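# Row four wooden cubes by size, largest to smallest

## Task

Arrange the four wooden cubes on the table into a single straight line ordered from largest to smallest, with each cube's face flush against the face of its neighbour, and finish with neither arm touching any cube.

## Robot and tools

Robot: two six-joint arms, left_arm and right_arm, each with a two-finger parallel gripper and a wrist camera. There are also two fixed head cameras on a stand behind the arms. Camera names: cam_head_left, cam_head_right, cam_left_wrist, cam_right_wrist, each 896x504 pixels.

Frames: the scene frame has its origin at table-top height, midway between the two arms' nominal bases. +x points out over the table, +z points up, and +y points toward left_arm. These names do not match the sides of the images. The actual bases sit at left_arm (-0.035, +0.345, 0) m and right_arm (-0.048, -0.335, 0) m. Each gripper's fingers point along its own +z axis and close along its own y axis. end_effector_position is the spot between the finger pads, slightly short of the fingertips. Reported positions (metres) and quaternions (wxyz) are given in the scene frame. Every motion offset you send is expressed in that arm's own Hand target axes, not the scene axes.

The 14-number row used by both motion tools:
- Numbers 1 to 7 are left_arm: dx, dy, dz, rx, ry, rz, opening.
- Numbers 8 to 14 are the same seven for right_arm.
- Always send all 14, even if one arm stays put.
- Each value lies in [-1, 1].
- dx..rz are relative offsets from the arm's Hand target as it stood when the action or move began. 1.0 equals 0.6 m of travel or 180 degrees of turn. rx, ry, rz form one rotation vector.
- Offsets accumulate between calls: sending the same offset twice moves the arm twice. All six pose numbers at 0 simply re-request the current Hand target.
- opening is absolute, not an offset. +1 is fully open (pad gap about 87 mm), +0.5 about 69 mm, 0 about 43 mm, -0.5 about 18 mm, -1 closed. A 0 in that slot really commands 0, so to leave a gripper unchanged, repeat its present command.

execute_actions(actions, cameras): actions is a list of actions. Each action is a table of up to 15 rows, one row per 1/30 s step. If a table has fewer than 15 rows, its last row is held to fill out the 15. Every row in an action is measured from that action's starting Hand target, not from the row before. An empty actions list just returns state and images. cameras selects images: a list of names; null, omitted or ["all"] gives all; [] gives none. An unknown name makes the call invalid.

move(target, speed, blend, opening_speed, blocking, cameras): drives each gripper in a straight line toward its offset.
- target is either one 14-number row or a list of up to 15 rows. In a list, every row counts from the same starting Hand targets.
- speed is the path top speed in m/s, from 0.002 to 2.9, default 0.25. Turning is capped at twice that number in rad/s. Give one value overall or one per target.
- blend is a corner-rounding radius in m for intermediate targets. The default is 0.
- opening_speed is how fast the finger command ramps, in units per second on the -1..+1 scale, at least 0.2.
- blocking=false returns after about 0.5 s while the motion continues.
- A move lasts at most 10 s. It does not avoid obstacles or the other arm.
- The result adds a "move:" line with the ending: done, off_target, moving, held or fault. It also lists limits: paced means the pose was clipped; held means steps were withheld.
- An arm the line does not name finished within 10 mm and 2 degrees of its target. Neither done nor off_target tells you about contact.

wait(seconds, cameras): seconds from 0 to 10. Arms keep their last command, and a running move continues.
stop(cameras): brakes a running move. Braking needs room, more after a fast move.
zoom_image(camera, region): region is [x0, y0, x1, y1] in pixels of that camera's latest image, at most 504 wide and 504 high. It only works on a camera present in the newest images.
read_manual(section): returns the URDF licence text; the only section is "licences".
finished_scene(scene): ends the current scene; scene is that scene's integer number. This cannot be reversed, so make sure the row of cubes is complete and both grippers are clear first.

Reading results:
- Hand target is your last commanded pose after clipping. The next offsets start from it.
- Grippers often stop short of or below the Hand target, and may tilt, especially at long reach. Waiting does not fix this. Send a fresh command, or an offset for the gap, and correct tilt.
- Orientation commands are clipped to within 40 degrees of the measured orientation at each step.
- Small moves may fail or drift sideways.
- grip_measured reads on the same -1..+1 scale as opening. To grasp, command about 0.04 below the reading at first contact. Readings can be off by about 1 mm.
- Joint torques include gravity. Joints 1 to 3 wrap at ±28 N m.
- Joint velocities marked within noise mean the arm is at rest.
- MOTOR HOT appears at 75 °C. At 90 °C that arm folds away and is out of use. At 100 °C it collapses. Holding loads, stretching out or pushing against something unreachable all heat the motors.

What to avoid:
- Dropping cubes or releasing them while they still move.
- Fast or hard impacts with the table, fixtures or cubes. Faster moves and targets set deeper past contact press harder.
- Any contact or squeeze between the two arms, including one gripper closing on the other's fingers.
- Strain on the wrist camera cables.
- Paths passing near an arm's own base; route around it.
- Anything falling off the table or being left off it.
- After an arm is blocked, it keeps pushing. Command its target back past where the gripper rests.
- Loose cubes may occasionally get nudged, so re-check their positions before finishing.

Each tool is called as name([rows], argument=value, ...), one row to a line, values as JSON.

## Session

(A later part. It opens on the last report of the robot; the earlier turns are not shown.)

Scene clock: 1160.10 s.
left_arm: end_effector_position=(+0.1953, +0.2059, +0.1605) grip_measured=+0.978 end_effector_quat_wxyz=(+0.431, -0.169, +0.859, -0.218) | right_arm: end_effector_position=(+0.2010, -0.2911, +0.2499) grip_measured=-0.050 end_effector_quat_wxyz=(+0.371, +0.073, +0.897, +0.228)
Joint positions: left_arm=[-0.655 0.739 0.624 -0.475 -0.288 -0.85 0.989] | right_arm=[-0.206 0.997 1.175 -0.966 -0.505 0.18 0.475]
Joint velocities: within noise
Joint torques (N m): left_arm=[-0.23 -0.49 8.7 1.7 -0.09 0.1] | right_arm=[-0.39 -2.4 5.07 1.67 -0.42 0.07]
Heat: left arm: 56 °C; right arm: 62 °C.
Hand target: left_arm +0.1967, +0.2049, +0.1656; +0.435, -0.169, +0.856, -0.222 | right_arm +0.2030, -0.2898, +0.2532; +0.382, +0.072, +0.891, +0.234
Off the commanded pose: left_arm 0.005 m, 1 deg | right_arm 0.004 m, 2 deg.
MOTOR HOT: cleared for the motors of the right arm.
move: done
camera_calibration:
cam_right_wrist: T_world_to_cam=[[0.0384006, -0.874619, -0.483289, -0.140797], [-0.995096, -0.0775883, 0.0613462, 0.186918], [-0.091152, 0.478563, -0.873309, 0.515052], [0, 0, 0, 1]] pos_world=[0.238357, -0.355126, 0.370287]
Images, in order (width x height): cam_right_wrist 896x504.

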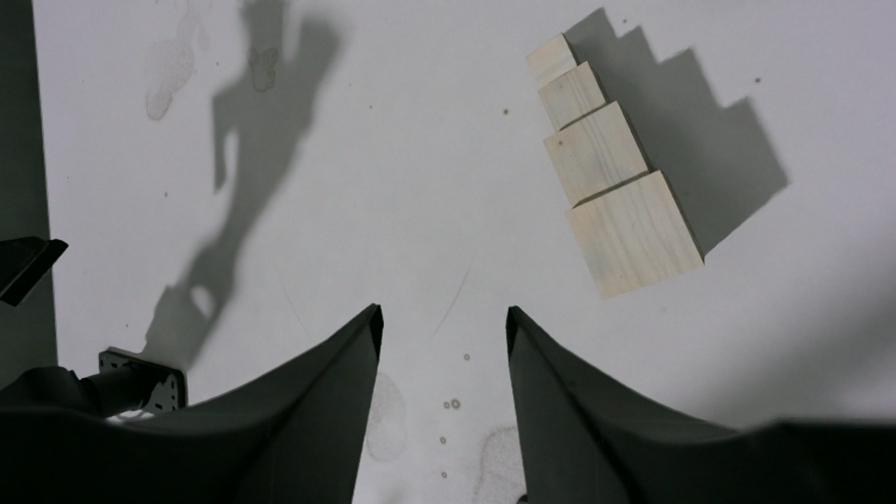

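move([
  [0,0,0,0,0,0,1, 0.0313,-0.0533,0.3507,0.090,0.287,-0.193,0.15],
  [0,0,0,0,0,0,1, 0.0117,-0.0805,0.3505,0.090,0.287,-0.193,0.15],
], speed=[0.25,0.1], cameras=["cam_right_wrist"])

zoom_image(camera="cam_right_wrist", region=[300, 150, 620, 450])

Scene clock: 1248.83 s.
left_arm: end_effector_position=(+0.1953, +0.2059, +0.1605) grip_measured=+0.978 end_effector_quat_wxyz=(+0.431, -0.169, +0.859, -0.218) | right_arm: end_effector_position=(+0.3461, -0.2529, +0.0996) grip_measured=+0.150 end_effector_quat_wxyz=(-0.003, -0.239, +0.971, +0.005)
Joint positions: left_arm=[-0.655 0.739 0.624 -0.475 -0.288 -0.85 0.989] | right_arm=[0.216 2.296 2.206 -1.487 -0.011 -0.257 0.575]
Joint velocities: within noise
Joint torques (N m): left_arm=[-0.24 -0.51 8.68 1.69 -0.1 0.1] | right_arm=[0.01 -10.07 7.47 0.27 0.04 -0.09]
Heat: left arm: 56 °C; right arm: 54 °C.
Hand target: left_arm +0.1967, +0.2049, +0.1656; +0.435, -0.169, +0.856, -0.222 | right_arm +0.3506, -0.2539, +0.1000; +0.000, -0.244, +0.970, +0.000
Off the commanded pose: left_arm 0.005 m, 1 deg | right_arm 0.005 m, 1 deg.
move: done
camera_calibration:
cam_right_wrist: T_world_to_cam=[[0.450754, -0.892195, -0.0284261, -0.378057], [-0.56669, -0.310617, 0.763138, 0.0664482], [-0.689698, -0.327879, -0.64561, 0.35928], [0, 0, 0, 1]] pos_world=[0.455861, -0.19886, 0.170499]
Images, in order (width x height): cam_right_wrist 896x504.

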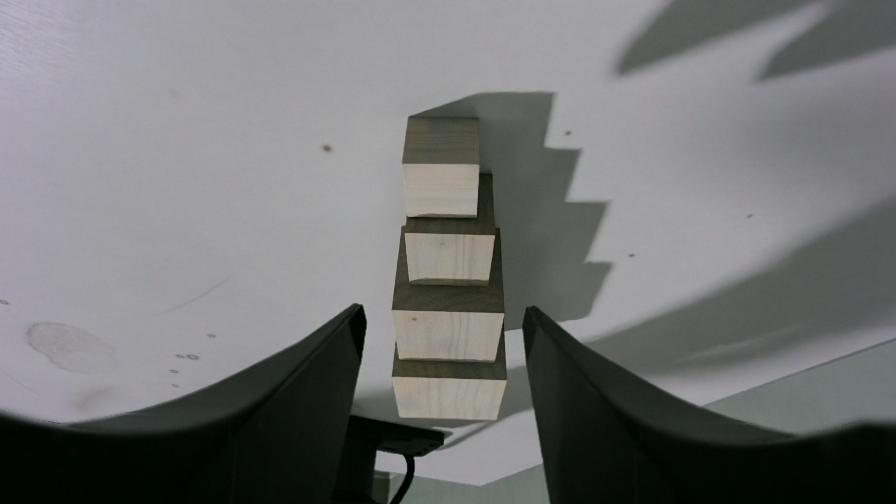

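Scaled by 1.575 from the camera's 896x504 image, which has a finer 1280x720 frame.

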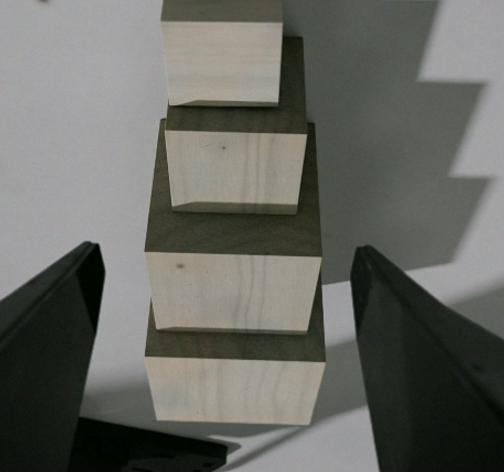

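move(target=[0,0,0,0,0,0,1, 0.003,-0.0055,0.139,0,0,0,0.15], speed=0.12, cameras=["cam_right_wrist"])

zoom_image(camera="cam_right_wrist", region=[280, 204, 620, 504])

Scene clock: 1265.93 s.
left_arm: end_effector_position=(+0.1953, +0.2059, +0.1605) grip_measured=+0.978 end_effector_quat_wxyz=(+0.431, -0.169, +0.859, -0.218) | right_arm: end_effector_position=(+0.3480, -0.2528, +0.0231) grip_measured=+0.150 end_effector_quat_wxyz=(+0.000, -0.243, +0.970, +0.005)
Joint positions: left_arm=[-0.655 0.739 0.624 -0.475 -0.288 -0.85 0.989] | right_arm=[0.216 2.298 1.907 -1.18 -0.011 -0.265 0.575]
Joint velocities: within noise
Joint torques (N m): left_arm=[-0.23 -0.53 8.72 1.71 -0.1 0.09] | right_arm=[-0.69 -10.55 4.74 0.49 0.04 -0.08]
Heat: left arm: 57 °C; right arm: 62 °C.
Hand target: left_arm +0.1967, +0.2049, +0.1656; +0.435, -0.169, +0.856, -0.222 | right_arm +0.3506, -0.2576, +0.0165; +0.000, -0.244, +0.970, +0.000
Off the commanded pose: left_arm 0.005 m, 1 deg | right_arm 0.009 m, 1 deg.
move: done
camera_calibration:
cam_right_wrist: T_world_to_cam=[[0.458425, -0.888318, -0.0271532, -0.382764], [-0.56808, -0.316386, 0.759727, 0.125022], [-0.68347, -0.332853, -0.649676, 0.307962], [0, 0, 0, 1]] pos_world=[0.456974, -0.197955, 0.0947001]
Images, in order (width x height): cam_right_wrist 896x504.

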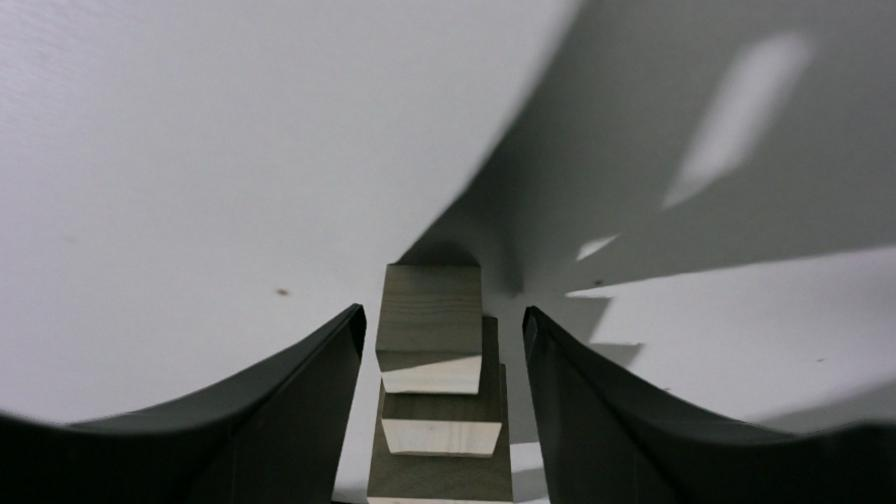

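Scaled by 1.482 from the camera's 896x504 image, which has a finer 1280x720 frame.

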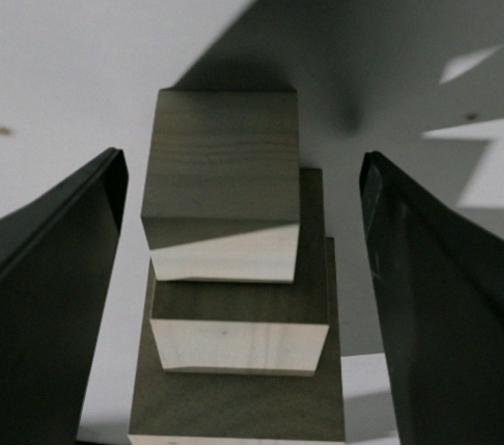

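move(target=[0,0,0,0,0,0,1, 0,0,0,0,0,0,-0.28], opening_speed=0.25, cameras=["cam_right_wrist"])

zoom_image(camera="cam_right_wrist", region=[280, 204, 620, 504])

Scene clock: 1277.63 s.
left_arm: end_effector_position=(+0.1953, +0.2059, +0.1605) grip_measured=+0.978 end_effector_quat_wxyz=(+0.431, -0.169, +0.859, -0.218) | right_arm: end_effector_position=(+0.3483, -0.2527, +0.0231) grip_measured=-0.252 end_effector_quat_wxyz=(+0.001, -0.243, +0.970, +0.005)
Joint positions: left_arm=[-0.655 0.739 0.624 -0.475 -0.288 -0.85 0.989] | right_arm=[0.216 2.298 1.907 -1.178 -0.011 -0.265 0.374]
Joint velocities: within noise
Joint torques (N m): left_arm=[-0.21 -0.47 8.64 1.7 -0.08 0.11] | right_arm=[-0.62 -10.33 4.67 0.5 0.04 -0.07]
Heat: left arm: 57 °C; right arm: 64 °C.
Hand target: left_arm +0.1967, +0.2049, +0.1656; +0.435, -0.169, +0.856, -0.222 | right_arm +0.3506, -0.2576, +0.0165; +0.000, -0.244, +0.970, +0.000
Off the commanded pose: left_arm 0.005 m, 1 deg | right_arm 0.009 m, 1 deg.
move: done
camera_calibration:
cam_right_wrist: T_world_to_cam=[[0.458479, -0.8883, -0.0268248, -0.382906], [-0.568941, -0.316568, 0.759006, 0.125486], [-0.682718, -0.332727, -0.65053, 0.307928], [0, 0, 0, 1]] pos_world=[0.457176, -0.197954, 0.0948005]
Images, in order (width x height): cam_right_wrist 896x504.

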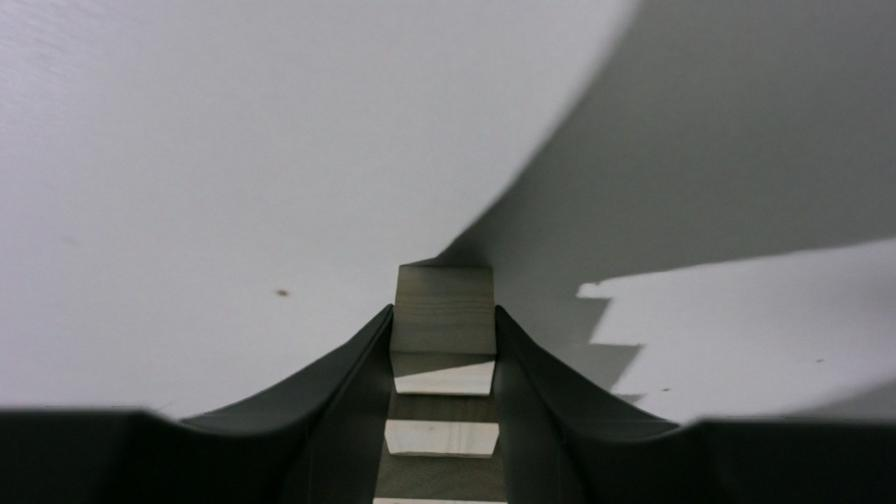

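Scaled by 1.482 from the camera's 896x504 image, which has a finer 1280x720 frame.

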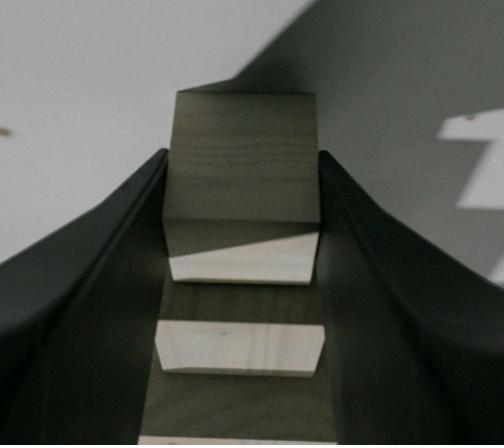

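move(target=[0,0,0,0,0,0,1, 0.0117,0.0075,-0.006,0,0,0,-0.3], speed=0.05, cameras=["cam_right_wrist"])

zoom_image(camera="cam_right_wrist", region=[280, 204, 620, 504])

Scene clock: 1291.53 s.
left_arm: end_effector_position=(+0.1953, +0.2059, +0.1605) grip_measured=+0.978 end_effector_quat_wxyz=(+0.431, -0.169, +0.859, -0.218) | right_arm: end_effector_position=(+0.3456, -0.2538, +0.0224) grip_measured=-0.252 end_effector_quat_wxyz=(+0.002, -0.243, +0.970, +0.004)
Joint positions: left_arm=[-0.655 0.739 0.624 -0.475 -0.288 -0.85 0.989] | right_arm=[0.216 2.282 1.878 -1.162 -0.008 -0.265 0.374]
Joint velocities: within noise
Joint torques (N m): left_arm=[-0.21 -0.47 8.72 1.7 -0.1 0.1] | right_arm=[-0.2 -12.05 3.17 0.47 0 -0.01]
Heat: left arm: 57 °C; right arm: 66 °C.
Hand target: left_arm +0.1967, +0.2049, +0.1656; +0.435, -0.169, +0.856, -0.222 | right_arm +0.3423, -0.2570, +0.0202; +0.000, -0.244, +0.970, +0.000
Off the commanded pose: left_arm 0.005 m, 1 deg | right_arm 0.005 m, 1 deg.
move: done
camera_calibration:
cam_right_wrist: T_world_to_cam=[[0.458515, -0.888376, -0.023491, -0.382693], [-0.571643, -0.315073, 0.757597, 0.125456], [-0.680432, -0.333941, -0.6523, 0.304212], [0, 0, 0, 1]] pos_world=[0.454183, -0.198858, 0.0944025]
Images, in order (width x height): cam_right_wrist 896x504.

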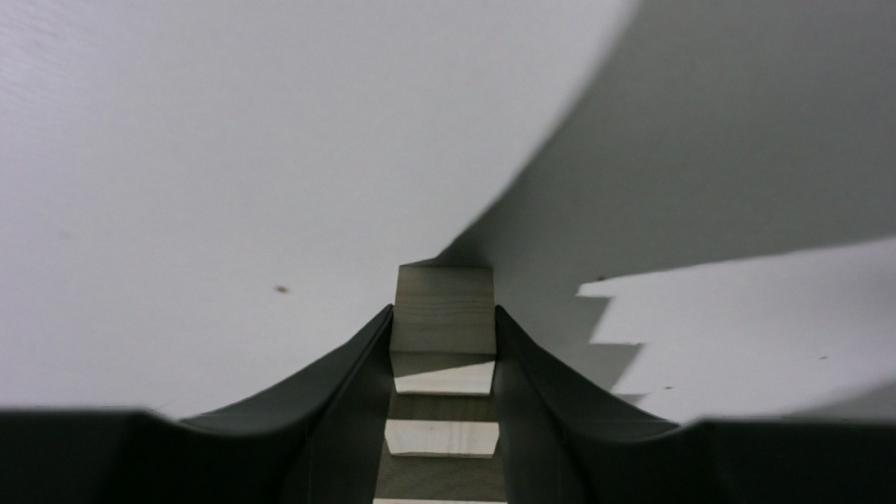

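Scaled by 1.482 from the camera's 896x504 image, which has a finer 1280x720 frame.

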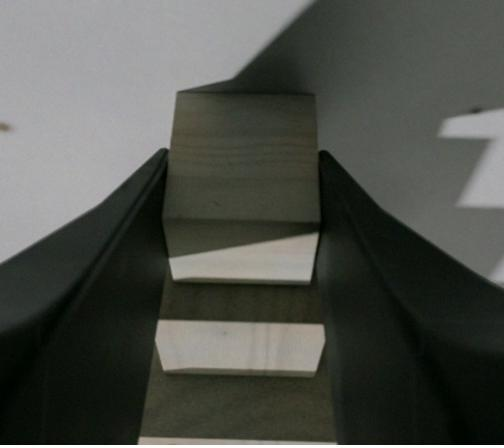

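move([
  [0,0,0,0,0,0,1, -0.0073,0.002,0,0,0,0,-0.28],
  [0,0,0,0,0,0,1, -0.0073,0.002,0,0,0,0,-0.05],
], speed=0.05, opening_speed=0.4, cameras=[])

move(target=[0,0,0,0,0,0,1, 0,0,-0.16,0,0,0,-0.05], speed=0.15, cameras=["cam_right_wrist"])

zoom_image(camera="cam_right_wrist", region=[300, 150, 620, 450])

Scene clock: 1302.97 s.
left_arm: end_effector_position=(+0.1953, +0.2059, +0.1605) grip_measured=+0.978 end_effector_quat_wxyz=(+0.431, -0.169, +0.859, -0.218) | right_arm: end_effector_position=(+0.3453, -0.2540, +0.0221) grip_measured=-0.050 end_effector_quat_wxyz=(+0.001, -0.243, +0.970, +0.004)
Joint positions: left_arm=[-0.655 0.739 0.624 -0.475 -0.288 -0.85 0.989] | right_arm=[0.216 2.283 1.878 -1.163 -0.007 -0.265 0.475]
Joint velocities: within noise
Joint torques (N m): left_arm=[-0.23 -0.51 8.68 1.7 -0.1 0.11] | right_arm=[0.27 -10.85 5.37 0.35 -0.01 0.03]
Heat: left arm: 57 °C; right arm: 67 °C.
Hand target: left_arm +0.1966, +0.2049, +0.1656; +0.435, -0.169, +0.856, -0.222 | right_arm +0.3456, -0.2539, +0.0201; +0.000, -0.244, +0.970, +0.000
Off the commanded pose: left_arm 0.005 m, 1 deg | right_arm 0.002 m, 0 deg.
move: done
No camera images: "cameras" was empty.

Scene clock: 1304.43 s.
left_arm: end_effector_position=(+0.1953, +0.2059, +0.1605) grip_measured=+0.978 end_effector_quat_wxyz=(+0.431, -0.169, +0.859, -0.218) | right_arm: end_effector_position=(+0.3422, -0.2547, +0.1169) grip_measured=-0.050 end_effector_quat_wxyz=(-0.001, -0.243, +0.970, +0.004)
Joint positions: left_arm=[-0.655 0.739 0.624 -0.475 -0.288 -0.85 0.989] | right_arm=[0.216 2.283 2.255 -1.544 -0.007 -0.265 0.475]
Joint velocities: within noise
Joint torques (N m): left_arm=[-0.21 -0.51 8.76 1.69 -0.09 0.12] | right_arm=[0.31 -9.84 7.23 0.27 0 0.06]
Heat: left arm: 57 °C; right arm: 67 °C.
Hand target: left_arm +0.1966, +0.2049, +0.1656; +0.435, -0.169, +0.856, -0.222 | right_arm +0.3456, -0.2539, +0.1161; +0.000, -0.244, +0.970, +0.000
Off the commanded pose: left_arm 0.005 m, 1 deg | right_arm 0.004 m, 0 deg.
move: done
camera_calibration:
cam_right_wrist: T_world_to_cam=[[0.458422, -0.888395, -0.0245824, -0.379579], [-0.567419, -0.313859, 0.761268, 0.0500667], [-0.684022, -0.335033, -0.647972, 0.363667], [0, 0, 0, 1]] pos_world=[0.451172, -0.199661, 0.188201]
Images, in order (width x height): cam_right_wrist 896x504.

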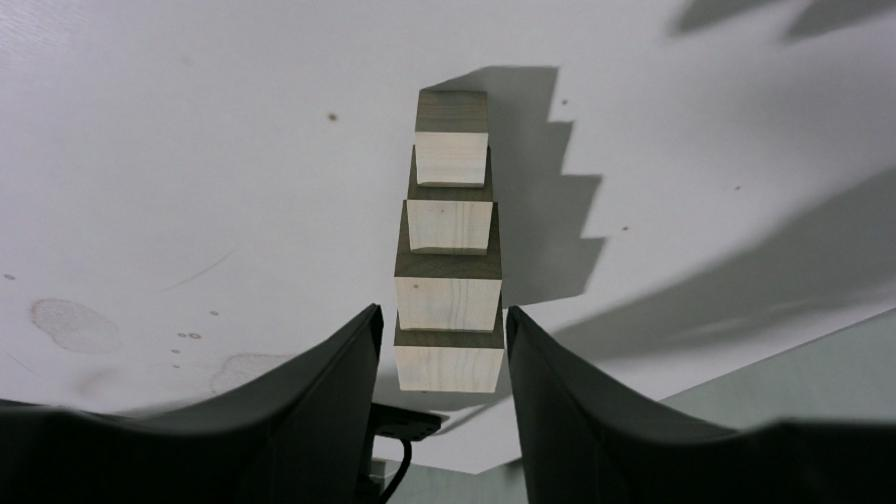

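Scaled by 1.575 from the camera's 896x504 image, which has a finer 1280x720 frame.

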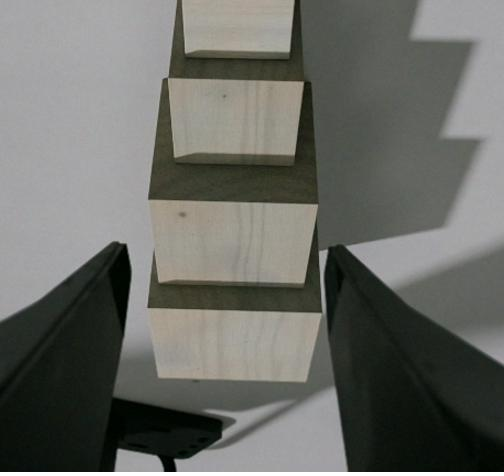

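move([
  [0,0,0,0,0,0,1, 0.05,0.01,-0.13,0,0,0,-0.05],
  [0,0,0,0,0,0,1, 0.2375,0.0592,-0.2285,-0.0897,-0.287,0.195,-0.05],
], speed=0.2, blend=0.02, cameras=["cam_right_wrist","cam_left_wrist"])

zoom_image(camera="cam_right_wrist", region=[500, 10, 720, 310])

zoom_image(camera="cam_left_wrist", region=[690, 150, 840, 360])

Scene clock: 1320.27 s.
left_arm: end_effector_position=(+0.1953, +0.2059, +0.1605) grip_measured=+0.978 end_effector_quat_wxyz=(+0.431, -0.169, +0.859, -0.218) | right_arm: end_effector_position=(+0.2012, -0.2911, +0.2504) grip_measured=-0.050 end_effector_quat_wxyz=(+0.372, +0.076, +0.897, +0.227)
Joint positions: left_arm=[-0.655 0.739 0.624 -0.475 -0.288 -0.85 0.989] | right_arm=[-0.205 0.995 1.175 -0.964 -0.5 0.186 0.475]
Joint velocities: within noise
Joint torques (N m): left_arm=[-0.2 -0.53 8.65 1.68 -0.08 0.1] | right_arm=[-0.51 -2.28 5.07 1.63 -0.39 0.06]
Heat: left arm: 57 °C; right arm: 67 °C.
Hand target: left_arm +0.1966, +0.2049, +0.1656; +0.435, -0.169, +0.856, -0.222 | right_arm +0.2034, -0.2901, +0.2533; +0.382, +0.075, +0.891, +0.234
Off the commanded pose: left_arm 0.005 m, 1 deg | right_arm 0.004 m, 1 deg.
move: done
camera_calibration:
cam_right_wrist: T_world_to_cam=[[0.0338039, -0.874334, -0.484146, -0.139438], [-0.99554, -0.0721489, 0.0607855, 0.188912], [-0.0880774, 0.479932, -0.872873, 0.515172], [0, 0, 0, 1]] pos_world=[0.238158, -0.355533, 0.370688]
Images, in order (width x height): cam_left_wrist 896x504, cam_right_wrist 896x504.

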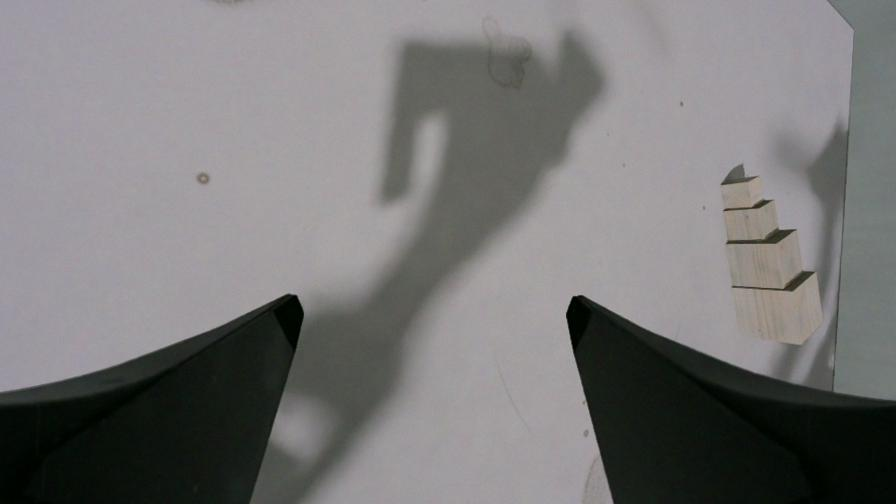

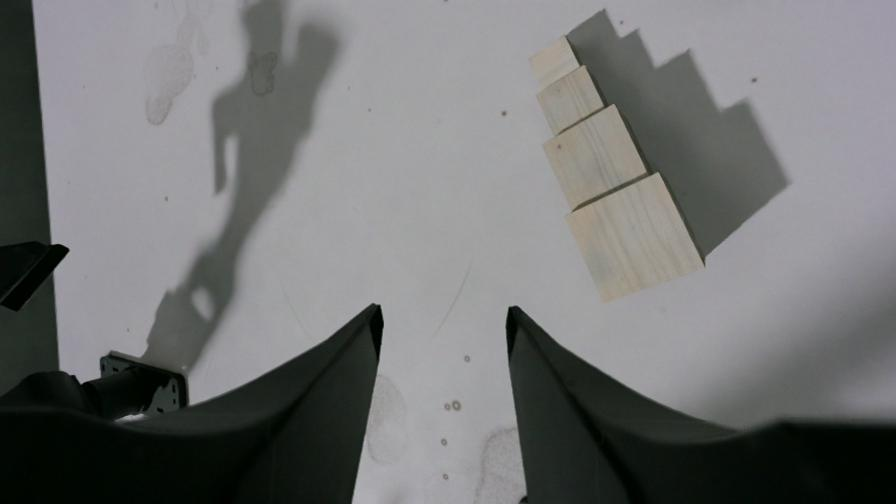

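Scaled by 1.680 from the camera's 896x504 image, which has a finer 1280x720 frame.

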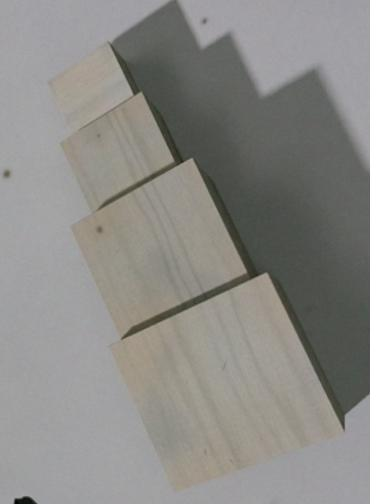

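Scaled by 2.400 from the camera's 896x504 image, which has a finer 1280x720 frame.

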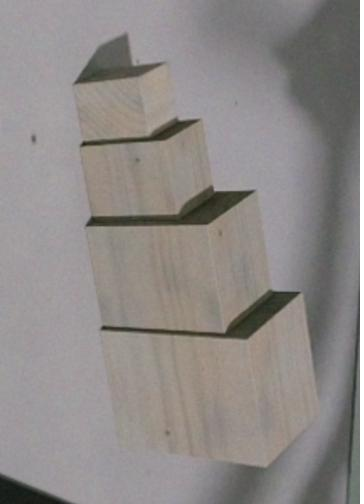

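finished_scene(scene=1)

The scene is finished: the task was done.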